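# Load a motor housing can into the press nest

## Task

Pick one motor housing can out of the steel tray on the robot's table and set it into the round nest beneath the press's raised ram on the same table, with its open end facing upward and sitting all the way down; when finished, neither gripper may be in contact with any can.

## Robot and tools

Robot: two arms, left_arm and right_arm, each ending in a two-finger parallel gripper. The session picks up partway through, so the arms and objects start wherever earlier commands left them. Loose things may occasionally be nudged, and a held part may get a brief tug.

Scene frame (used for printed positions): origin at table-top height, halfway between the two arms' nominal bases; +x runs out across the table, +z is up, and left_arm sits on the +y side. Arm names do not match image left and right. end_effector_position is in metres and end_effector_quat_wxyz is a w,x,y,z quaternion. Printed hand positions can be slightly wrong, especially at long reach. A BASES line, when present, gives the calibrated base locations.

Gripper axes: the fingers point along the gripper's +z, and they open and close along its y. The reported position is the spot between the finger pads, just under 1 cm behind the tips.

execute_actions(actions, cameras): actions is a list of actions. Each action is a table of 1 to 15 rows, and each row lasts one control step (1/30 s). If a table has fewer than 15 rows, its last row is repeated until 15 steps have run. Every row holds 14 numbers in [-1, 1], always covering both arms: left dx, dy, dz, rx, ry, rz, opening, then the same seven for right. The six pose numbers are an offset, not a pose. They are measured from that arm's Hand target as it stood when the action began, along that Hand target's own axes. Rows inside one action do not add up, but separate actions and calls do, so repeating an offset moves the arm further. Scale: 1.0 equals 0.6 m or 180 degrees. rx, ry, rz form a single rotation vector. Opening is absolute: +1 is fully open (about 87 mm between pads), 0.5 about 69 mm, 0 about 43 mm, -0.5 about 18 mm, -1 closed. An empty actions list only returns the state and images. cameras selects which images come back: omitted, null or ["all"] gives every camera, [] gives none, and an unknown name invalidates the call.

All six pose numbers at 0 re-commands the current Hand target. A 0 opening is a real command, so to leave a gripper alone, send its current value again. Each step, the controller clips the commanded pose to within 100 mm and 20 degrees of the measured pose. Hand target in the result is what was actually accepted, and it can fall well short of what you asked for; continue from it. An arm stopped by contact keeps pushing until you command its target back past the gripper.

move(target, speed, blend, opening_speed, blocking, cameras): target is either one 14-number row laid out as above, or a list of up to 15 such rows that differ only in pose offsets. Every row in the list is an offset from the same starting Hand targets; they do not chain. Each gripper follows a straight path, and both arms finish together, taking at least 0.5 s and at most 10 s. speed is in m/s, from 0.002 to 0.5, default 0.25; rotation is capped at twice that figure in rad/s. You can give one speed or one per target. blend (m) rounds off the intermediate corners of a list. opening_speed (0.2 or more per second, on the -1 to 1 scale) slows the fingers; without it, the opening is sent immediately. blocking=false returns after about 0.5 s while the motion continues, and you must wait or stop before sending new actions or moves. Moves do not avoid obstacles or the other arm. Faster moves lag and stray more and hit harder. The result adds a move: line whose ending is done (within 10 mm and 2 degrees), off_target, moving, held or fault. limits=paced means a pose was clipped, and limits=held means steps were withheld. Neither done nor off_target tells you whether an arm is touching something.

wait(seconds 0 to 10) lets time pass while the last commands are held, and adds a wait: line. stop() brakes a running move. zoom_image(camera, region) gives an enlarged view of cam_head_left or cam_head_right (each 672x504). region is [x0, y0, x1, y1] in pixels, measured from the top-left corner, and can be at most 504x504. finished_scene(scene=1) ends the job for good, so call it only once the can is seated and both grippers are clear of it.

Result contents: Hand target; Tool commands; grip_measured, on the same scale as opening; Joint positions, where the last number per arm is the grip on a 0 to 1 scale; joint torques, which include gravity and carry offsets, and joints 1 to 3 wrap at ±28 N m; step readings, where HELD marks steps that were held back; a pose unreachable line when the clearance check blocks an arm; and MOTOR HOT or OVER-TEMPERATURE FAULT lines. Joint ranges (rad): waist -2.618 to 3.054, shoulder 0 to 3.142, elbow 0 to 3.142 (straight at 2.901), wrist pitch and yaw ±1.571, wrist roll ±2.094.

Gripping: note grip_measured when the fingers first touch, then command about 0.04 lower for a firm hold, or less of a margin for a lighter one. Readings can be off by about 1 mm. Friction and weight can leave a gripper low, short of target or tilted, and small moves can go sideways or not happen at all. Check position and orientation after each move and correct any tilt.

Avoid: dropping the can, opening the gripper on a part that is still moving, fast impacts, hard pressing, and any squeeze or collision between the two arms, which can abort the job. Anything that ends up off the table is a failure. Holding loads, keeping an arm stretched out or pushing toward an unreachable pose heats the motors; at 90 °C that arm folds away and stays idle.

Each tool is called after "Call:" in YAML: its name, and indented under it one key for each argument.

## Session

Call:
execute_actions:
  actions: []

Scene clock: 836.43 s.
left_arm: end_effector_position=(+0.1684, +0.0132, +0.0283) grip_measured=-0.025 end_effector_quat_wxyz=(+0.308, +0.393, +0.852, -0.158) | right_arm: end_effector_position=(+0.5203, -0.4964, +0.3712) grip_measured=+0.978 end_effector_quat_wxyz=(+0.724, +0.437, +0.511, -0.150)
Joint positions: left_arm=[-1.182 1.362 0.599 -0.114 -0.144 -0.212 0.488] | right_arm=[-0.099 1.771 1.565 0.339 0.781 0.41 0.989]
Joint velocities: left_arm=[0.012 -0.007 -0.012 -0.022 -0.066 0.037 -0.001] | right_arm=[-0.012 0.007 -0.002 -0.007 -0.007 -0.007 -0.003]
Joint torques (N m): left_arm=[-0.61 -4.19 5.26 1.54 -0.07 -0.07] | right_arm=[-0.23 -9.36 8.21 1.63 -0.06 -0.04]
Heat: left arm: 44 °C; right arm: 52 °C.
Hand target: left_arm +0.1699, +0.0091, +0.0285; +0.316, +0.388, +0.851, -0.161 | right_arm +0.5166, -0.4959, +0.3856; +0.734, +0.438, +0.499, -0.144
Tool commands: left_gripper/opening=-0.14 right_gripper/opening=+1.0
Off the commanded pose: left_arm 0.005 m, 1 deg | right_arm 0.015 m, 2 deg.

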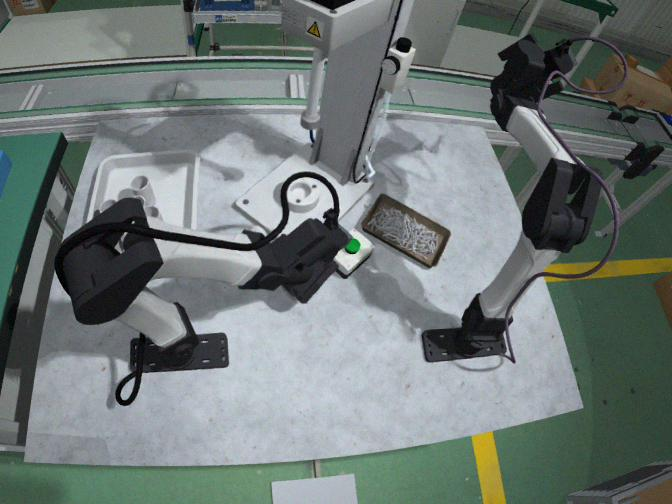

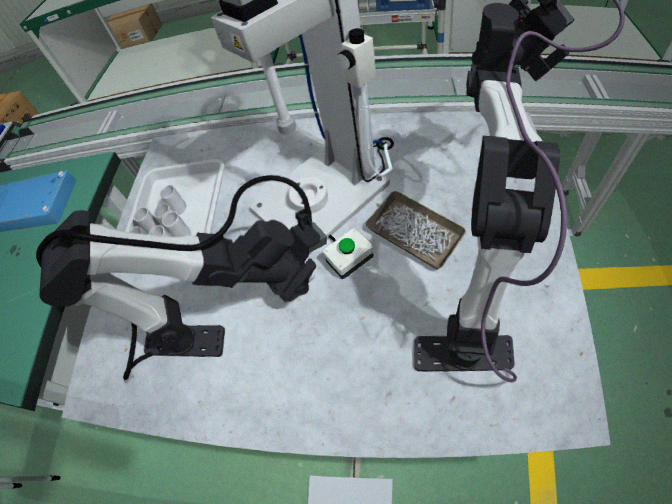

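Call:
zoom_image:
  camera: "cam_head_left"
  region: [220, 140, 400, 310]

Call:
zoom_image:
  camera: "cam_head_right"
  region: [210, 150, 390, 320]

Call:
zoom_image:
  camera: "cam_head_right"
  region: [110, 130, 240, 260]

Call:
zoom_image:
  camera: "cam_head_left"
  region: [80, 130, 210, 260]

Scaled by 2.800.

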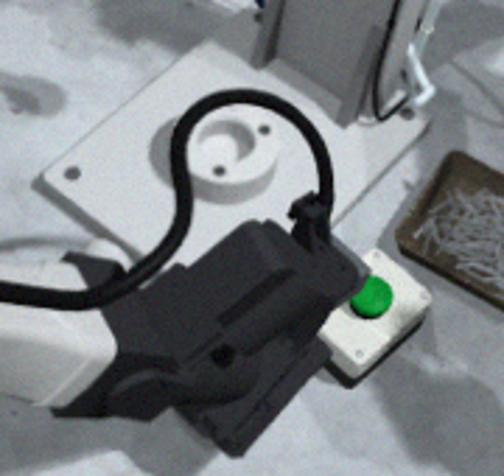

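Scaled by 2.800.

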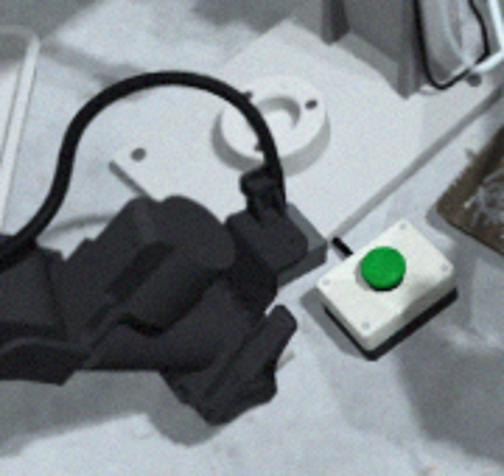

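Scaled by 3.877.

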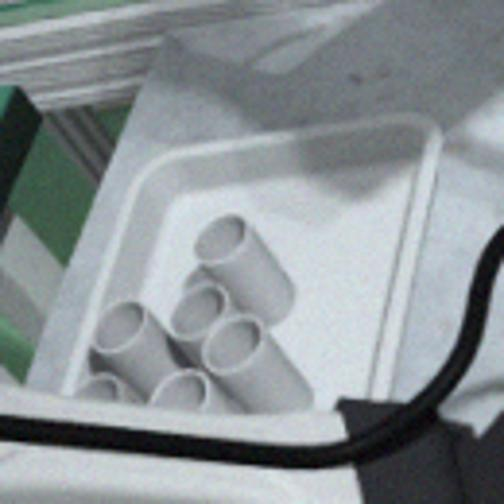

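Scaled by 3.877.

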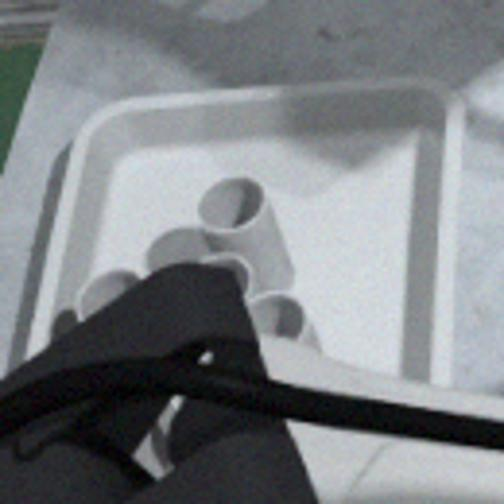

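Call:
move:
  target: [-0.162,-0.007,-0.19,0,0,0,-0.14,0,0,0,0,0,0,1]
  speed: 0.12

Call:
zoom_image:
  camera: "cam_head_left"
  region: [200, 140, 380, 320]

Call:
zoom_image:
  camera: "cam_head_right"
  region: [210, 140, 390, 320]

Scene clock: 846.80 s.
left_arm: end_effector_position=(+0.1654, +0.0140, +0.1612) grip_measured=-0.025 end_effector_quat_wxyz=(+0.296, +0.397, +0.856, -0.148) | right_arm: end_effector_position=(+0.5203, -0.4964, +0.3712) grip_measured=+0.978 end_effector_quat_wxyz=(+0.724, +0.437, +0.511, -0.150)
Joint positions: left_arm=[-1.192 1.253 1.087 -0.745 -0.15 -0.22 0.488] | right_arm=[-0.099 1.771 1.565 0.339 0.781 0.41 0.989]
Joint velocities: left_arm=[-0.002 0.017 -0.022 -0.081 -0.066 0.037 -0.001] | right_arm=[-0.012 -0.002 -0.022 -0.066 0.007 -0.037 -0.013]
Joint torques (N m): left_arm=[-0.59 -6.41 8.95 1.17 -0.07 -0.07] | right_arm=[-0.23 -9.35 8.21 1.63 -0.06 -0.04]
Heat: left arm: 44 °C; right arm: 52 °C.
Hand target: left_arm +0.1675, +0.0082, +0.1787; +0.316, +0.388, +0.851, -0.161 | right_arm +0.5166, -0.4959, +0.3856; +0.734, +0.438, +0.499, -0.144
Off the commanded pose: left_arm 0.018 m, 3 deg | right_arm 0.015 m, 2 deg.
move: off_target (left_arm, right_arm)

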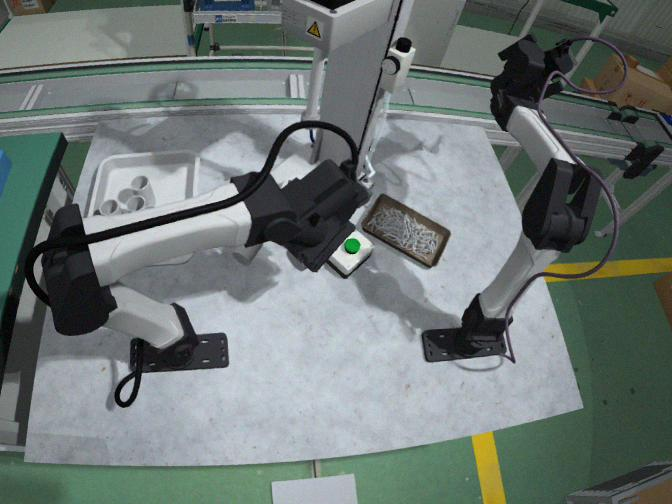

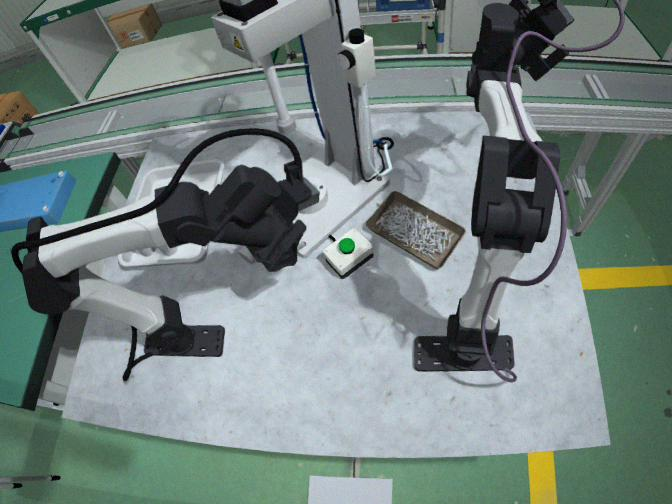

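Scaled by 2.800.

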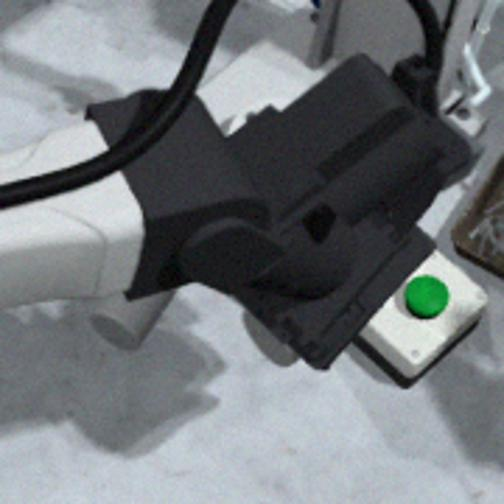

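Scaled by 2.800.

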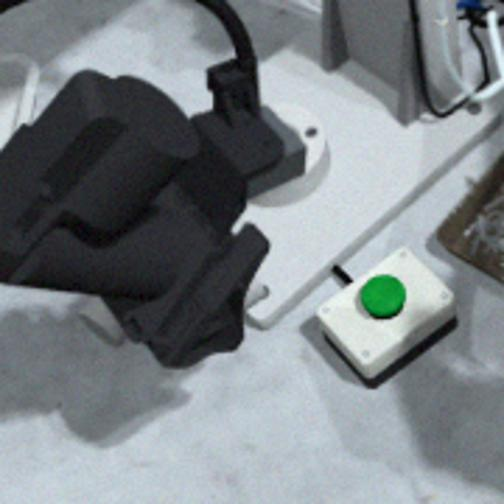

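Call:
move:
  target: [-0.05,0,-0.06,0,-0.25,0,-0.14,0,0,0,0,0,0,1]
  speed: 0.2

Call:
zoom_image:
  camera: "cam_head_left"
  region: [200, 140, 380, 320]

Call:
zoom_image:
  camera: "cam_head_right"
  region: [210, 140, 390, 320]

Scene clock: 856.23 s.
left_arm: end_effector_position=(+0.1652, +0.0136, +0.2208) grip_measured=-0.025 end_effector_quat_wxyz=(+0.603, +0.307, +0.674, -0.295) | right_arm: end_effector_position=(+0.5203, -0.4964, +0.3712) grip_measured=+0.978 end_effector_quat_wxyz=(+0.724, +0.437, +0.511, -0.150)
Joint positions: left_arm=[-1.365 0.716 0.478 0.13 -0.428 -0.073 0.488] | right_arm=[-0.099 1.771 1.565 0.339 0.781 0.41 0.989]
Joint velocities: left_arm=[0.017 -0.007 0.002 -0.022 -0.022 0.037 -0.004] | right_arm=[-0.007 0.002 0.007 -0.051 -0.051 0.022 -0.008]
Joint torques (N m): left_arm=[-0.51 -1.16 6.31 2 -0.01 0.12] | right_arm=[-0.23 -9.35 8.21 1.63 -0.06 -0.04]
Heat: left arm: 45 °C; right arm: 52 °C.
Hand target: left_arm +0.1663, +0.0121, +0.2284; +0.615, +0.299, +0.665, -0.301 | right_arm +0.5166, -0.4959, +0.3856; +0.734, +0.438, +0.499, -0.144
Off the commanded pose: left_arm 0.006 m, 2 deg | right_arm 0.015 m, 2 deg.
move: off_target (right_arm)

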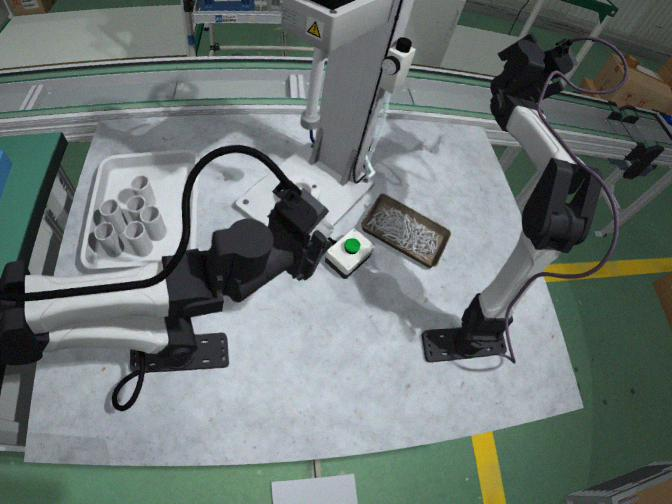

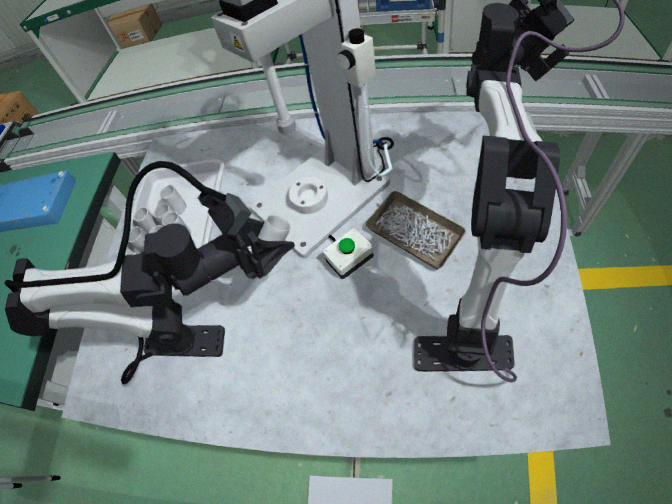

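Scaled by 2.800.

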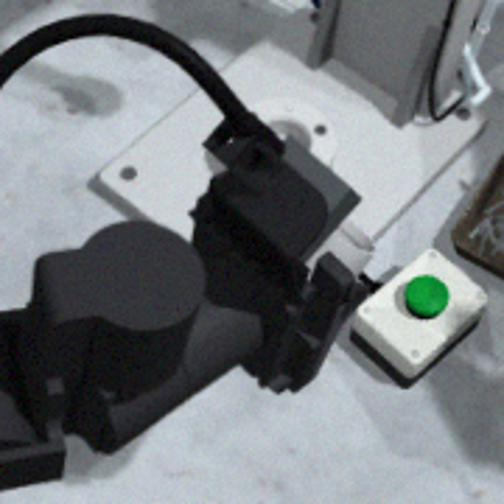

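Scaled by 2.800.

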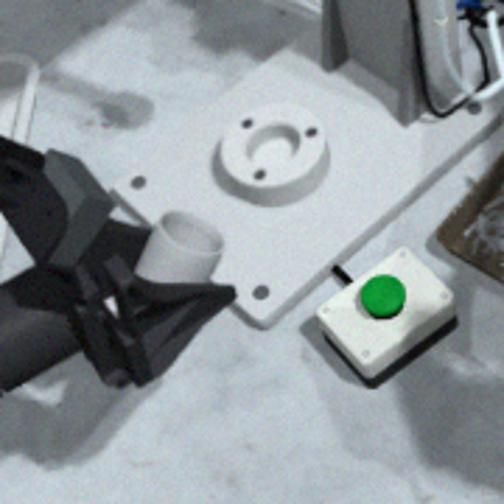

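Call:
zoom_image:
  camera: "cam_head_right"
  region: [235, 195, 315, 285]

Call:
zoom_image:
  camera: "cam_head_left"
  region: [265, 180, 365, 290]

Scaled by 5.600.

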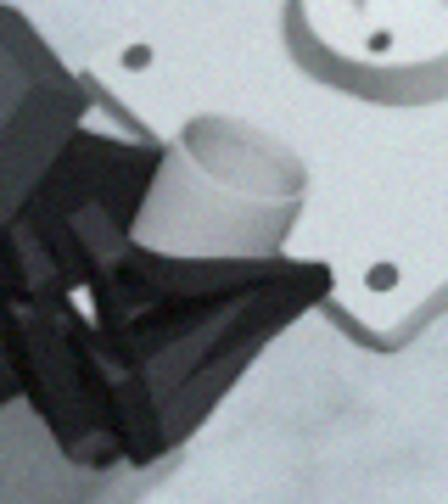

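Scaled by 4.582.

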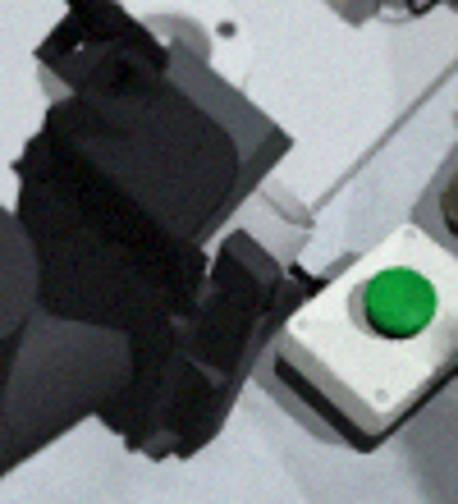

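Call:
move:
  target: [0.058,-0.097,-0.05,0,0.25,0,-0.14,0,0,0,0,0,0,1]
  speed: 0.2
  cameras: []

Call:
move:
  target: [0,0,0,0.162,0.007,0.19,-0.14,0,0,0,0,0,0,1]
  speed: 0.2

Call:
zoom_image:
  camera: "cam_head_right"
  region: [200, 180, 360, 340]

Call:
zoom_image:
  camera: "cam_head_left"
  region: [200, 180, 360, 340]

Scene clock: 896.33 s.
left_arm: end_effector_position=(+0.1025, +0.0042, +0.1816) grip_measured=-0.025 end_effector_quat_wxyz=(+0.306, +0.392, +0.855, -0.148) | right_arm: end_effector_position=(+0.5203, -0.4964, +0.3712) grip_measured=+0.978 end_effector_quat_wxyz=(+0.724, +0.437, +0.511, -0.150)
Joint positions: left_arm=[-1.481 1.231 1.155 -0.878 -0.339 -0.459 0.488] | right_arm=[-0.099 1.771 1.565 0.339 0.781 0.41 0.989]
Joint velocities: left_arm=[-0.002 0.007 0.002 0.007 0.007 -0.037 -0.004] | right_arm=[-0.002 -0.007 -0.012 0.007 0.037 0.037 -0.003]
Joint torques (N m): left_arm=[-0.55 -3.79 9.06 1.09 -0.02 -0.04] | right_arm=[-0.21 -9.35 8.21 1.62 -0.06 -0.04]
Heat: left arm: 46 °C; right arm: 52 °C.
Hand target: left_arm +0.1005, -0.0041, +0.1936; +0.310, +0.387, +0.853, -0.164 | right_arm +0.5166, -0.4959, +0.3856; +0.734, +0.438, +0.499, -0.144
Off the commanded pose: left_arm 0.017 m, 2 deg | right_arm 0.015 m, 2 deg.
move: off_target (left_arm, right_arm)
No camera images: "cameras" was empty.

Scene clock: 899.10 s.
left_arm: end_effector_position=(+0.0983, +0.0044, +0.1799) grip_measured=-0.025 end_effector_quat_wxyz=(+0.216, +0.686, +0.647, -0.253) | right_arm: end_effector_position=(+0.5203, -0.4964, +0.3712) grip_measured=+0.978 end_effector_quat_wxyz=(+0.724, +0.437, +0.511, -0.150)
Joint positions: left_arm=[-1.219 1.234 1.155 -0.879 0.313 0.363 0.488] | right_arm=[-0.099 1.771 1.565 0.339 0.781 0.41 0.989]
Joint velocities: left_arm=[0.012 -0.002 0.002 -0.007 -0.007 -0.066 0.006] | right_arm=[-0.002 0.002 0.002 -0.007 0.066 0.066 0.003]
Joint torques (N m): left_arm=[0.77 -3.74 9.66 1.11 0.35 0.19] | right_arm=[-0.23 -9.35 8.21 1.63 -0.07 -0.04]
Heat: left arm: 46 °C; right arm: 52 °C.
Hand target: left_arm +0.1016, -0.0035, +0.1940; +0.231, +0.686, +0.638, -0.263 | right_arm +0.5166, -0.4959, +0.3856; +0.734, +0.438, +0.499, -0.144
Off the commanded pose: left_arm 0.016 m, 3 deg | right_arm 0.015 m, 2 deg.
move: off_target (left_arm, right_arm)

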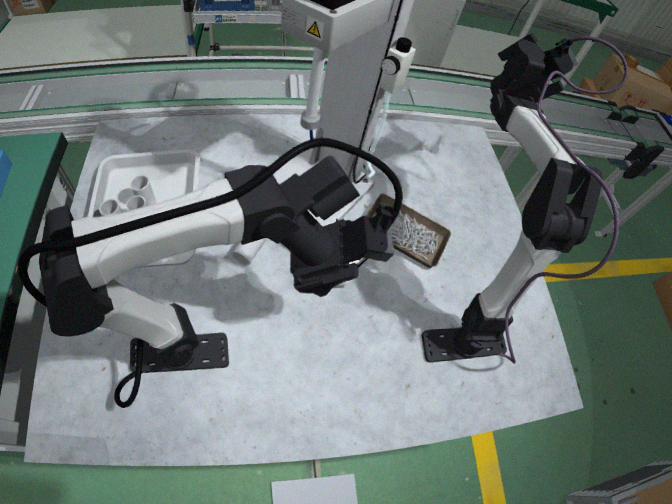

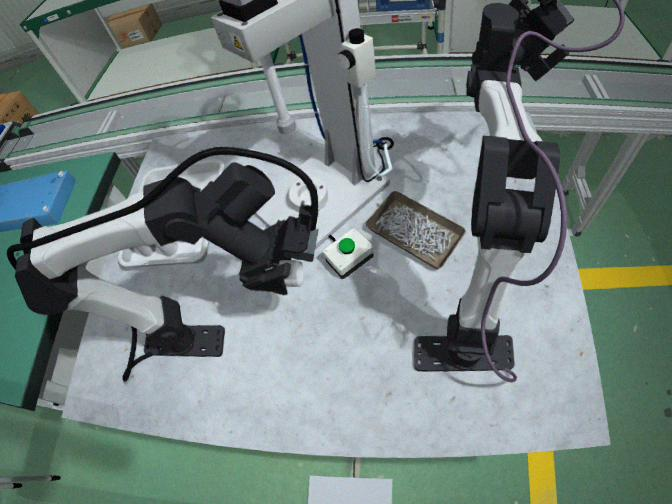

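Scaled by 3.150.

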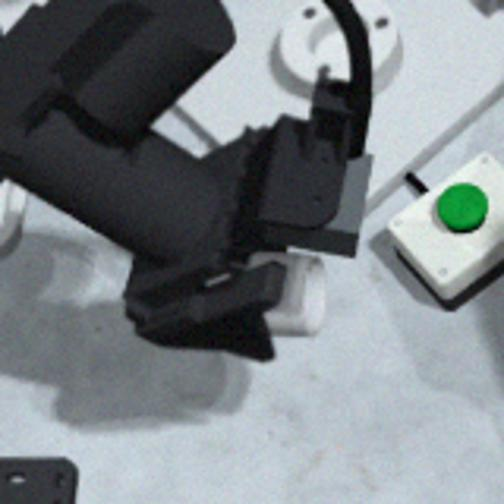

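Scaled by 3.150.

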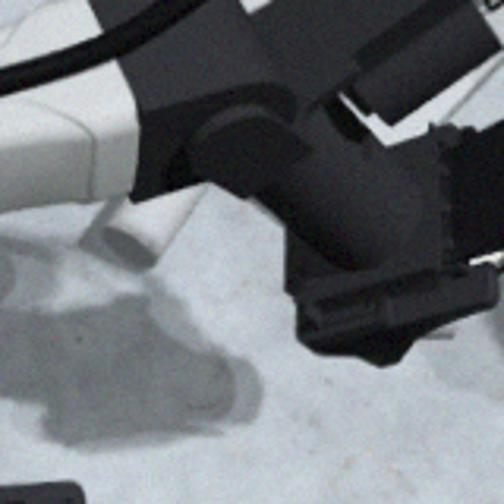

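Call:
move:
  target: [0.167,0.007,0.196,0,0,0,-0.14,0,0,0,0,0,0,1]
  speed: 0.08

Call:
zoom_image:
  camera: "cam_head_right"
  region: [200, 180, 360, 340]

Call:
zoom_image:
  camera: "cam_head_left"
  region: [200, 180, 360, 340]

Scene clock: 907.43 s.
left_arm: end_effector_position=(+0.1019, +0.0016, +0.0390) grip_measured=-0.025 end_effector_quat_wxyz=(+0.225, +0.685, +0.643, -0.256) | right_arm: end_effector_position=(+0.5203, -0.4964, +0.3712) grip_measured=+0.978 end_effector_quat_wxyz=(+0.724, +0.437, +0.511, -0.150)
Joint positions: left_arm=[-1.209 1.318 0.631 -0.254 0.32 0.374 0.488] | right_arm=[-0.099 1.771 1.565 0.339 0.781 0.41 0.989]
Joint velocities: left_arm=[-0.002 0.012 -0.012 0.051 -0.037 0.007 0.009] | right_arm=[-0.002 0.002 0.007 -0.037 0.037 -0.022 0.008]
Joint torques (N m): left_arm=[0.62 -3.85 5.45 1.37 0.37 0.14] | right_arm=[-0.23 -9.36 8.21 1.63 -0.06 -0.04]
Heat: left arm: 47 °C; right arm: 52 °C.
Hand target: left_arm +0.1037, -0.0026, +0.0392; +0.231, +0.686, +0.638, -0.263 | right_arm +0.5166, -0.4959, +0.3856; +0.734, +0.438, +0.499, -0.144
Off the commanded pose: left_arm 0.007 m, 1 deg | right_arm 0.015 m, 2 deg.
move: off_target (right_arm)

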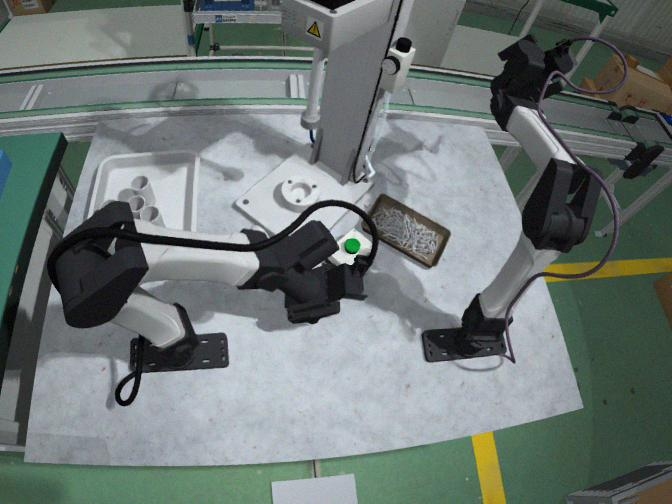

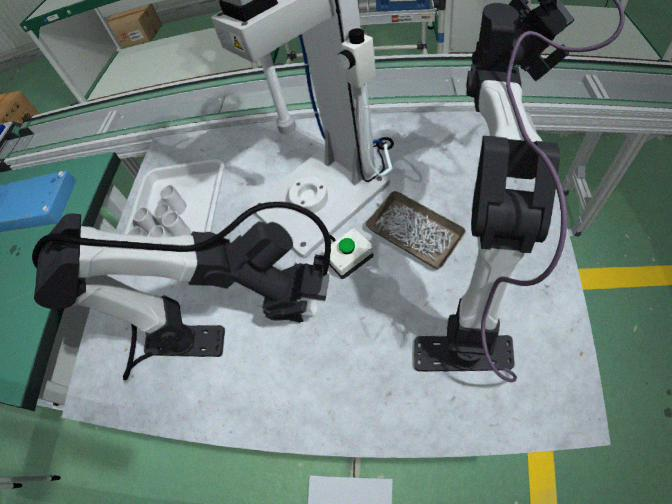

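Scaled by 3.150.

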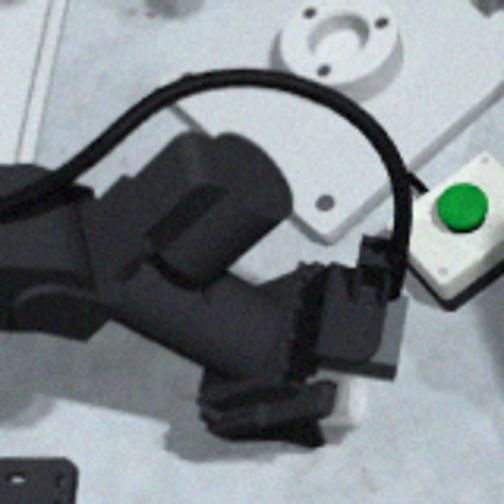

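Scaled by 3.150.

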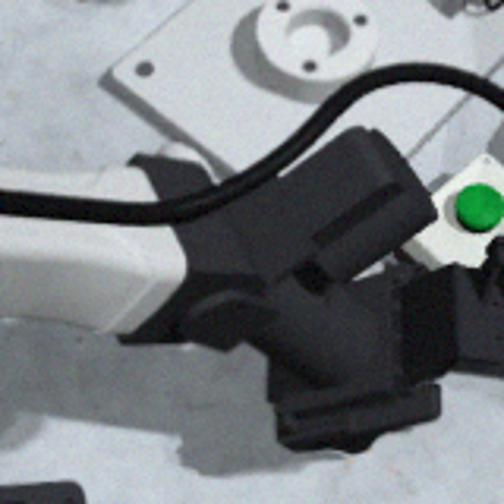

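Call:
move:
  target: [0.0119,0,0.0139,0,0,0,-0.14,0,0,0,0,0,0,1]
  speed: 0.03
  cameras: []

Call:
move:
  target: [0.0054,0,0.0063,0,0,0,-0.14,0,0,0,0,0,0,1]
  speed: 0.03
  cameras: []

Scene clock: 910.97 s.
left_arm: end_effector_position=(+0.1020, +0.0011, +0.0283) grip_measured=-0.025 end_effector_quat_wxyz=(+0.225, +0.685, +0.643, -0.257) | right_arm: end_effector_position=(+0.5203, -0.4964, +0.3712) grip_measured=+0.978 end_effector_quat_wxyz=(+0.724, +0.437, +0.511, -0.150)
Joint positions: left_arm=[-1.209 1.345 0.602 -0.197 0.32 0.374 0.488] | right_arm=[-0.099 1.771 1.565 0.339 0.781 0.41 0.989]
Joint velocities: left_arm=[0.002 -0.022 -0.032 0.037 -0.007 -0.007 -0.006] | right_arm=[0.002 0.002 -0.007 -0.037 0.022 -0.022 -0.013]
Joint torques (N m): left_arm=[0.58 -4.07 5.18 1.38 0.38 0.13] | right_arm=[-0.23 -9.36 8.21 1.63 -0.06 -0.04]
Heat: left arm: 47 °C; right arm: 52 °C.
Hand target: left_arm +0.1036, -0.0025, +0.0282; +0.231, +0.686, +0.638, -0.263 | right_arm +0.5166, -0.4959, +0.3856; +0.734, +0.438, +0.499, -0.144
Off the commanded pose: left_arm 0.004 m, 1 deg | right_arm 0.015 m, 2 deg.
move: off_target (right_arm)
No camera images: "cameras" was empty.

Scene clock: 911.83 s.
left_arm: end_effector_position=(+0.1029, -0.0012, +0.0264) grip_measured=-0.025 end_effector_quat_wxyz=(+0.229, +0.685, +0.641, -0.258) | right_arm: end_effector_position=(+0.5203, -0.4964, +0.3712) grip_measured=+0.978 end_effector_quat_wxyz=(+0.724, +0.437, +0.511, -0.150)
Joint positions: left_arm=[-1.209 1.355 0.596 -0.173 0.321 0.374 0.487] | right_arm=[-0.099 1.771 1.565 0.339 0.781 0.41 0.989]
Joint velocities: left_arm=[0.007 -0.032 0.007 0.007 -0.037 0.037 -0.006] | right_arm=[-0.002 -0.002 0.017 0.037 0.037 -0.022 -0.008]
Joint torques (N m): left_arm=[0.7 -3.78 4.56 1.4 0.36 0.14] | right_arm=[-0.23 -9.36 8.21 1.63 -0.06 -0.04]
Heat: left arm: 46 °C; right arm: 52 °C.
Hand target: left_arm +0.1036, -0.0025, +0.0232; +0.232, +0.686, +0.638, -0.263 | right_arm +0.5166, -0.4959, +0.3856; +0.734, +0.438, +0.499, -0.144
Off the commanded pose: left_arm 0.003 m, 1 deg | right_arm 0.015 m, 2 deg.
move: off_target (right_arm)
No camera images: "cameras" was empty.

Call:
move:
  target: [0,0,0,0,0,0,0.5,0,0,0,0,0,0,1]
  opening_speed: 0.5

Call:
zoom_image:
  camera: "cam_head_right"
  region: [200, 180, 360, 340]

Scene clock: 915.67 s.
left_arm: end_effector_position=(+0.1037, -0.0040, +0.0279) grip_measured=+0.500 end_effector_quat_wxyz=(+0.234, +0.685, +0.639, -0.261) | right_arm: end_effector_position=(+0.5203, -0.4964, +0.3712) grip_measured=+0.978 end_effector_quat_wxyz=(+0.724, +0.437, +0.511, -0.150)
Joint positions: left_arm=[-1.209 1.355 0.596 -0.159 0.323 0.374 0.75] | right_arm=[-0.099 1.771 1.565 0.339 0.781 0.41 0.989]
Joint velocities: left_arm=[0.002 0.007 -0.002 0.007 -0.022 -0.081 0.01] | right_arm=[0.007 0.007 -0.012 -0.022 -0.007 -0.007 -0.018]
Joint torques (N m): left_arm=[0.58 -3.9 4.48 1.29 0.37 0.16] | right_arm=[-0.23 -9.35 8.21 1.63 -0.06 -0.04]
Heat: left arm: 46 °C; right arm: 52 °C.
Hand target: left_arm +0.1036, -0.0025, +0.0232; +0.231, +0.686, +0.638, -0.263 | right_arm +0.5166, -0.4959, +0.3856; +0.734, +0.438, +0.499, -0.144
Off the commanded pose: left_arm 0.005 m, 0 deg | right_arm 0.015 m, 2 deg.
move: off_target (right_arm)

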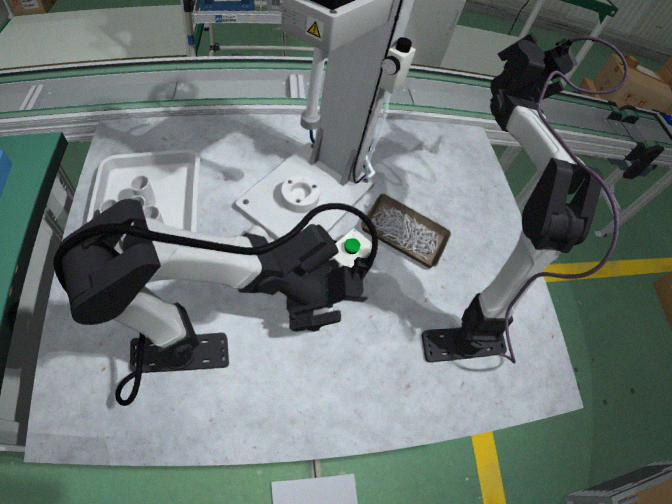

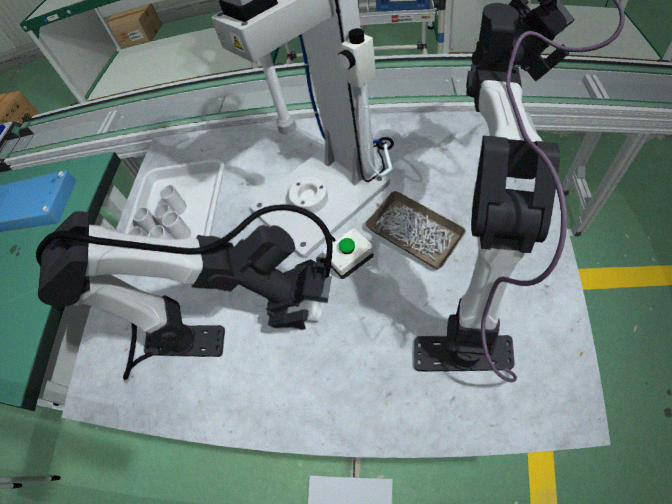

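Scaled by 3.150.

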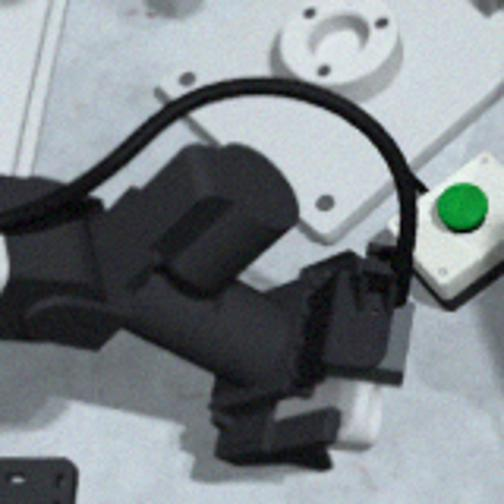

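Call:
move:
  target:
    - [0,0,-0.16,0,0,0,0.5,0,0,0,0,0,0,1]
    - [-0.15,0,-0.3,0,0,0,0.5,0,0,0,0,0,0,1]
  speed: [0.1,0.25]

Call:
zoom_image:
  camera: "cam_head_right"
  region: [170, 160, 370, 360]

Call:
zoom_image:
  camera: "cam_head_left"
  region: [190, 160, 390, 360]

Scene clock: 921.97 s.
left_arm: end_effector_position=(+0.1114, +0.0459, +0.2149) grip_measured=+0.500 end_effector_quat_wxyz=(+0.233, +0.688, +0.637, -0.259) | right_arm: end_effector_position=(+0.5203, -0.4964, +0.3712) grip_measured=+0.978 end_effector_quat_wxyz=(+0.724, +0.437, +0.511, -0.150)
Joint positions: left_arm=[-1.065 1.132 1.229 -1.066 0.407 0.507 0.75] | right_arm=[-0.099 1.771 1.565 0.339 0.781 0.41 0.989]
Joint velocities: left_arm=[0.012 -0.007 -0.017 -0.037 0.051 -0.022 -0.013] | right_arm=[-0.017 0.007 0.012 -0.007 -0.066 0.154 0.013]
Joint torques (N m): left_arm=[-0.59 -2.39 7.58 0.92 0.29 -0.04] | right_arm=[-0.23 -9.36 8.21 1.63 -0.06 -0.04]
Heat: left arm: 45 °C; right arm: 52 °C.
Hand target: left_arm +0.1105, +0.0442, +0.2195; +0.233, +0.687, +0.637, -0.261 | right_arm +0.5166, -0.4959, +0.3856; +0.734, +0.438, +0.499, -0.144
Off the commanded pose: left_arm 0.003 m, 0 deg | right_arm 0.015 m, 2 deg.
move: off_target (right_arm)

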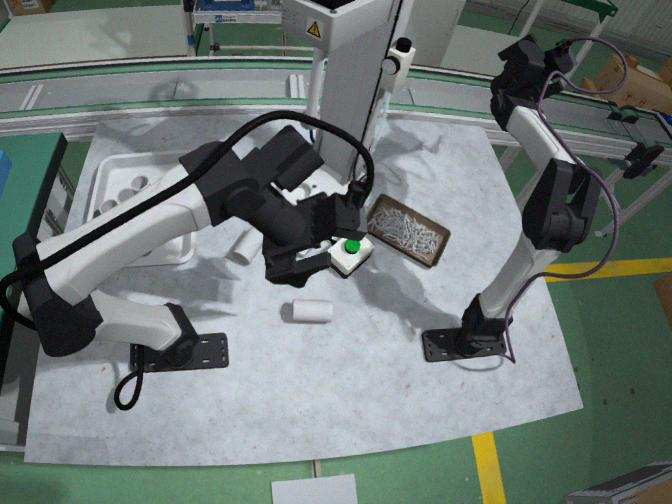

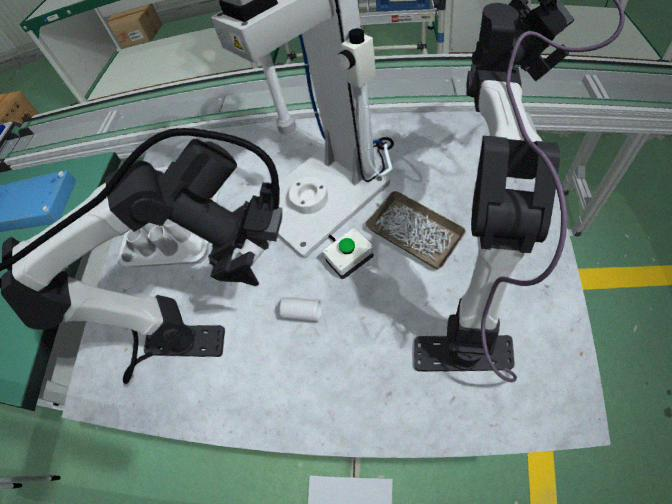

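Scaled by 2.520.

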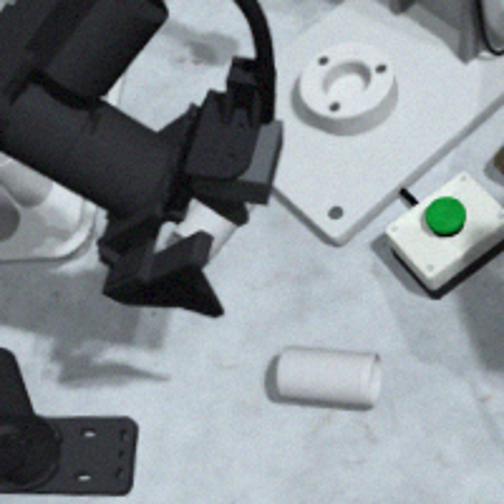

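Scaled by 2.520.

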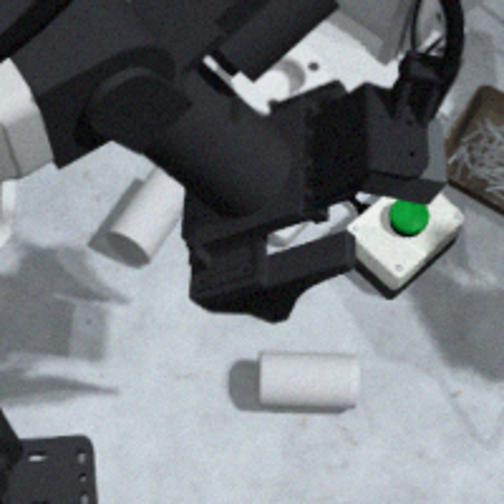

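Call:
move:
  target: [0.193,0.283,-0.391,-0.381,-0.006,-0.442,1,0,0,0,0,0,0,1]
  speed: 0.3

Call:
zoom_image:
  camera: "cam_head_right"
  region: [100, 120, 340, 300]

Call:
zoom_image:
  camera: "cam_head_left"
  region: [70, 120, 310, 300]

Scene clock: 980.50 s.
left_arm: end_effector_position=(+0.3008, +0.2653, +0.3211) grip_measured=+0.972 end_effector_quat_wxyz=(+0.359, -0.075, +0.930, +0.032) | right_arm: end_effector_position=(+0.5203, -0.4964, +0.3712) grip_measured=+0.978 end_effector_quat_wxyz=(+0.724, +0.437, +0.511, -0.150)
Joint positions: left_arm=[-0.243 1.34 1.813 -1.339 -0.238 -0.263 0.986] | right_arm=[-0.099 1.771 1.565 0.339 0.781 0.41 0.989]
Joint velocities: left_arm=[-0.002 -0.002 0.012 -0.022 -0.022 -0.022 -0.029] | right_arm=[0.002 -0.002 -0.012 -0.037 0.051 -0.022 -0.013]
Joint torques (N m): left_arm=[0.57 -3.18 7.08 1.1 -0.15 -0.07] | right_arm=[-0.21 -9.36 8.21 1.63 -0.06 -0.04]
Heat: left arm: 48 °C; right arm: 52 °C.
Hand target: left_arm +0.3022, +0.2681, +0.3260; +0.362, -0.084, +0.928, +0.035 | right_arm +0.5166, -0.4959, +0.3856; +0.734, +0.438, +0.499, -0.144
Off the commanded pose: left_arm 0.006 m, 2 deg | right_arm 0.015 m, 2 deg.
move: off_target (right_arm)

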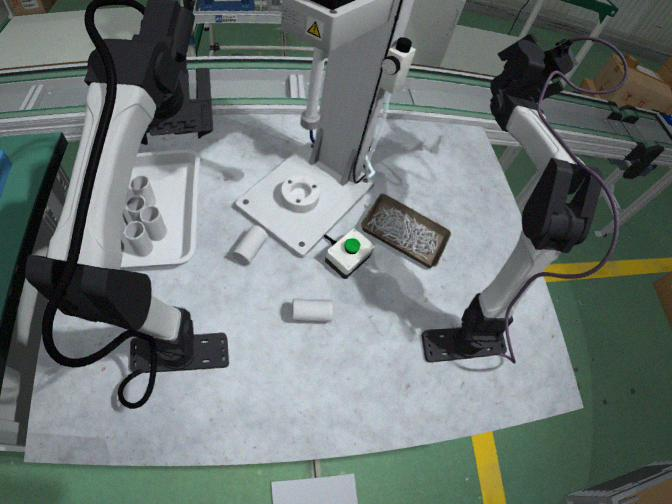

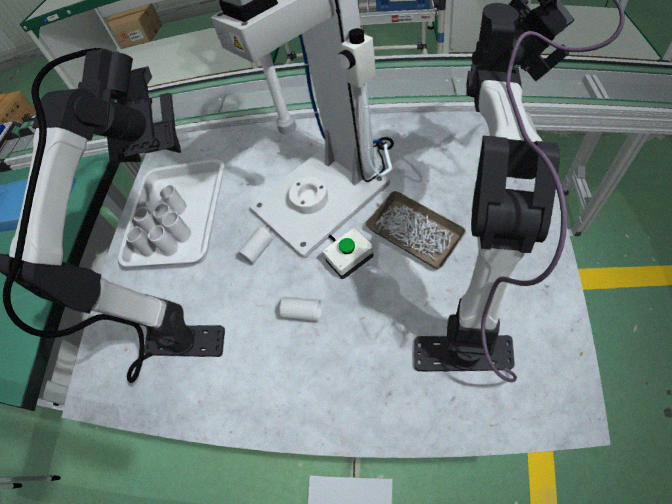

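Scaled by 2.100.

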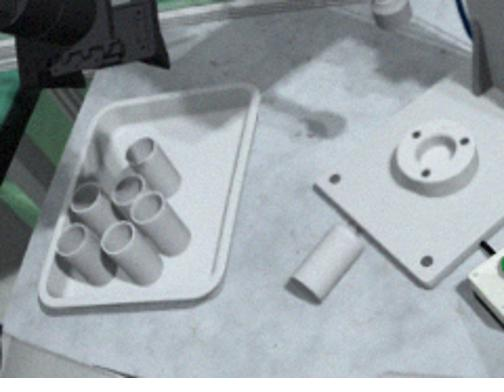

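Scaled by 2.100.

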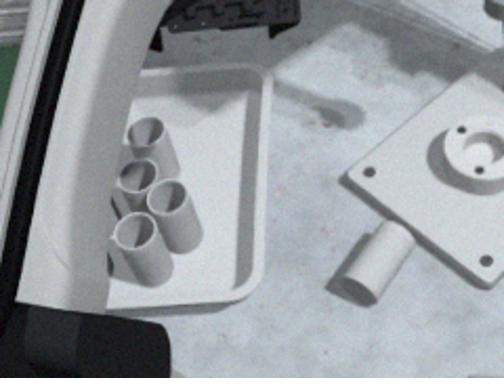

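Call:
zoom_image:
  camera: "cam_head_right"
  region: [90, 40, 210, 170]

Call:
zoom_image:
  camera: "cam_head_left"
  region: [120, 40, 240, 170]

Scaled by 3.877.

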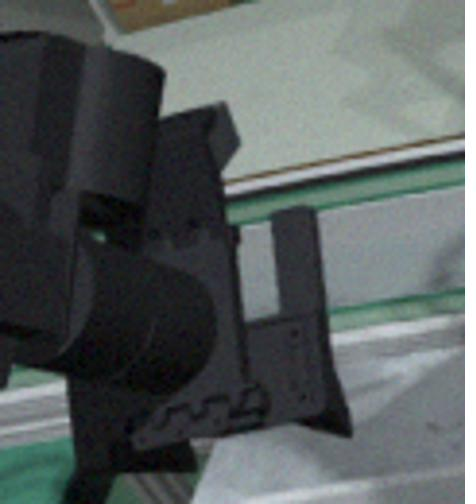

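Scaled by 3.877.

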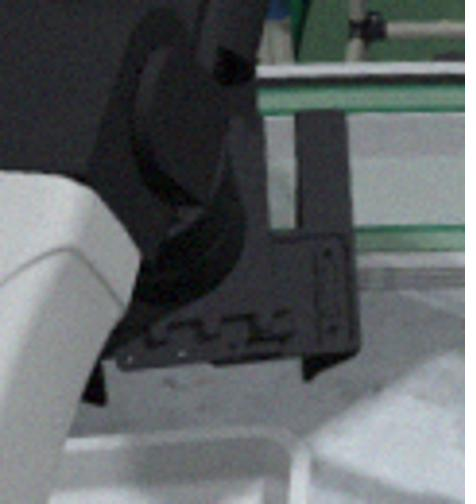

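Call:
move:
  target: [0.039,0.177,0.228,-0.022,0.061,-0.025,1,0,0,0,0,0,0,1]
  speed: 0.2

Call:
zoom_image:
  camera: "cam_head_right"
  region: [90, 100, 250, 260]

Call:
zoom_image:
  camera: "cam_head_left"
  region: [70, 100, 230, 260]

Scene clock: 1011.20 s.
left_arm: end_effector_position=(+0.3526, +0.3896, +0.2120) grip_measured=+0.972 end_effector_quat_wxyz=(+0.268, -0.139, +0.952, +0.058) | right_arm: end_effector_position=(+0.5203, -0.4964, +0.3712) grip_measured=+0.978 end_effector_quat_wxyz=(+0.724, +0.437, +0.511, -0.150)
Joint positions: left_arm=[0.223 1.529 1.565 -1.053 -0.042 -0.002 0.986] | right_arm=[-0.099 1.771 1.565 0.339 0.781 0.41 0.989]
Joint velocities: left_arm=[0.002 -0.012 -0.002 -0.007 -0.066 -0.007 0.008] | right_arm=[-0.002 -0.002 -0.002 0.066 0.037 0.022 0.029]
Joint torques (N m): left_arm=[0.34 -6.48 5.61 1.21 0.18 0.2] | right_arm=[-0.23 -9.36 8.21 1.63 -0.06 -0.04]
Heat: left arm: 46 °C; right arm: 52 °C.
Hand target: left_arm +0.3560, +0.3904, +0.2108; +0.272, -0.134, +0.951, +0.055 | right_arm +0.5166, -0.4959, +0.3856; +0.734, +0.438, +0.499, -0.144
Off the commanded pose: left_arm 0.006 m, 2 deg | right_arm 0.015 m, 2 deg.
move: off_target (right_arm)

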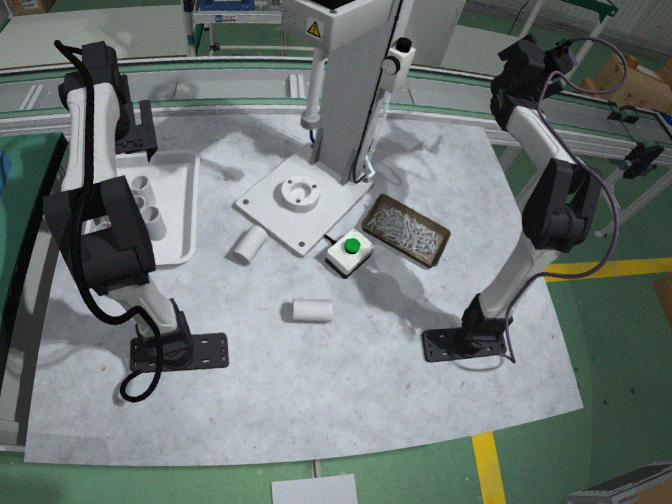

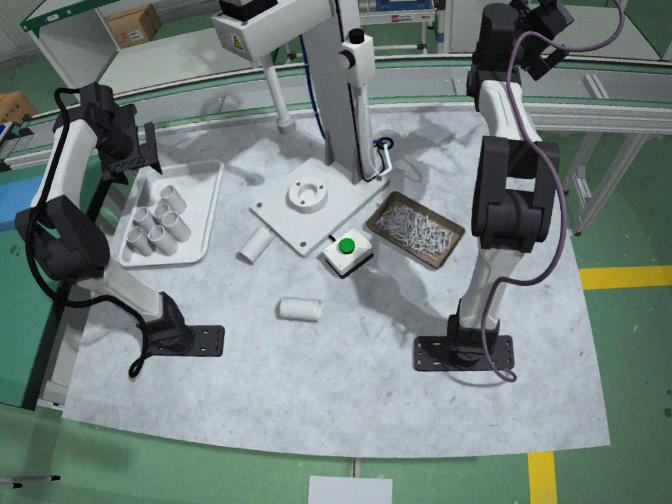

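Scaled by 3.150.

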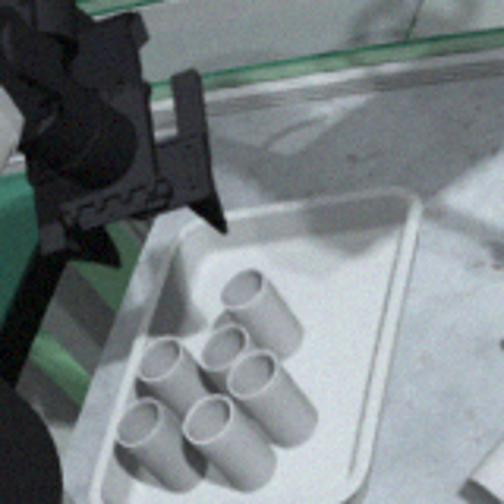

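Scaled by 3.150.

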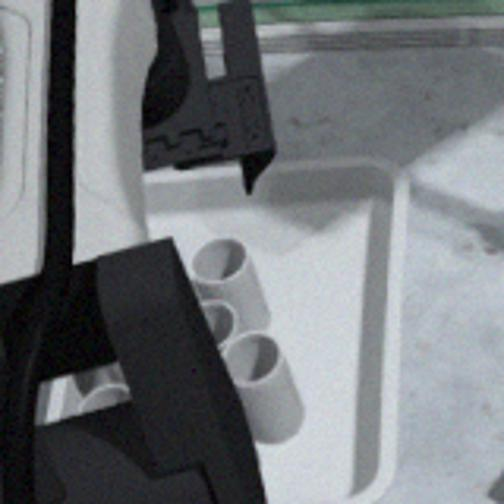

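Call:
move:
  target: [0.037,-0.027,0.156,0,0,0,1,0,0,0,0,0,0,1]
  speed: 0.12

Call:
zoom_image:
  camera: "cam_head_right"
  region: [110, 140, 230, 260]

Call:
zoom_image:
  camera: "cam_head_left"
  region: [80, 120, 200, 240]

Scene clock: 1024.97 s.
left_arm: end_effector_position=(+0.3853, +0.3877, +0.1222) grip_measured=+0.972 end_effector_quat_wxyz=(+0.272, -0.132, +0.952, +0.052) | right_arm: end_effector_position=(+0.5203, -0.4964, +0.3712) grip_measured=+0.978 end_effector_quat_wxyz=(+0.724, +0.437, +0.511, -0.150)
Joint positions: left_arm=[0.196 1.609 1.283 -0.685 -0.042 -0.014 0.986] | right_arm=[-0.099 1.771 1.565 0.339 0.781 0.41 0.989]
Joint velocities: left_arm=[0.007 -0.017 0.012 -0.022 -0.066 -0.007 0.003] | right_arm=[0.002 -0.007 -0.007 -0.11 -0.022 -0.022 -0.024]
Joint torques (N m): left_arm=[-0.59 -7.01 5.57 1.17 0 -0.08] | right_arm=[-0.23 -9.36 8.21 1.63 -0.06 -0.04]
Heat: left arm: 46 °C; right arm: 52 °C.
Hand target: left_arm +0.3878, +0.3868, +0.1184; +0.272, -0.135, +0.951, +0.054 | right_arm +0.5166, -0.4959, +0.3856; +0.734, +0.438, +0.499, -0.144
Off the commanded pose: left_arm 0.005 m, 0 deg | right_arm 0.015 m, 2 deg.
move: off_target (right_arm)

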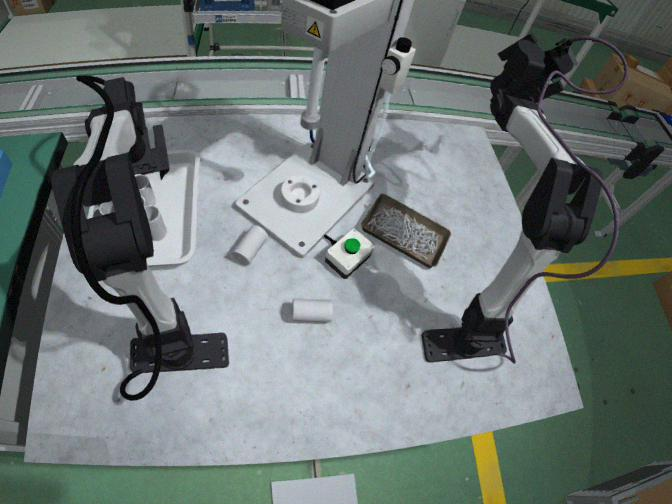

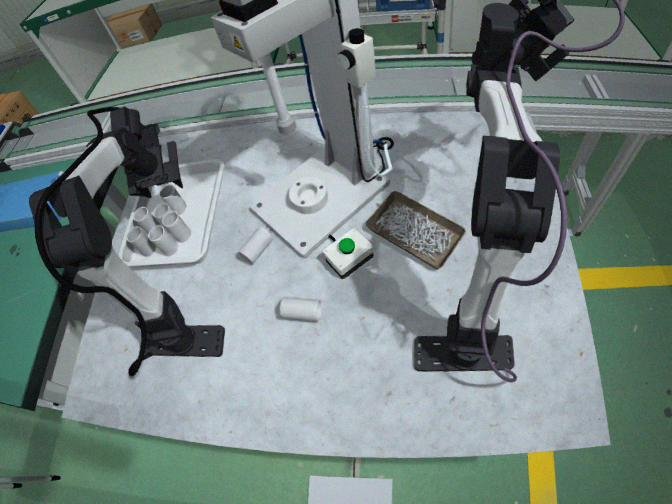

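Scaled by 4.200.

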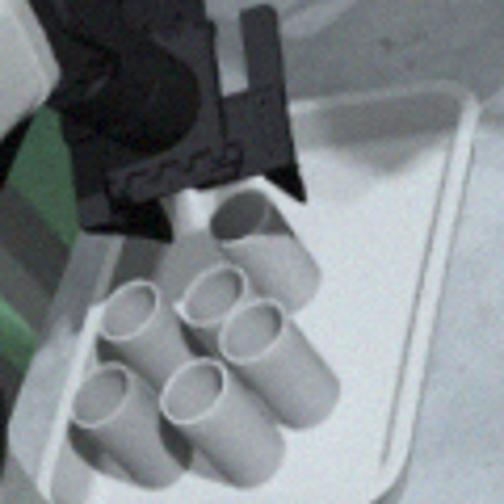

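Scaled by 4.200.

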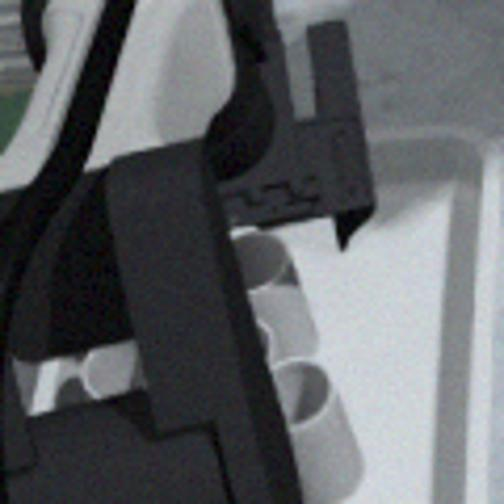

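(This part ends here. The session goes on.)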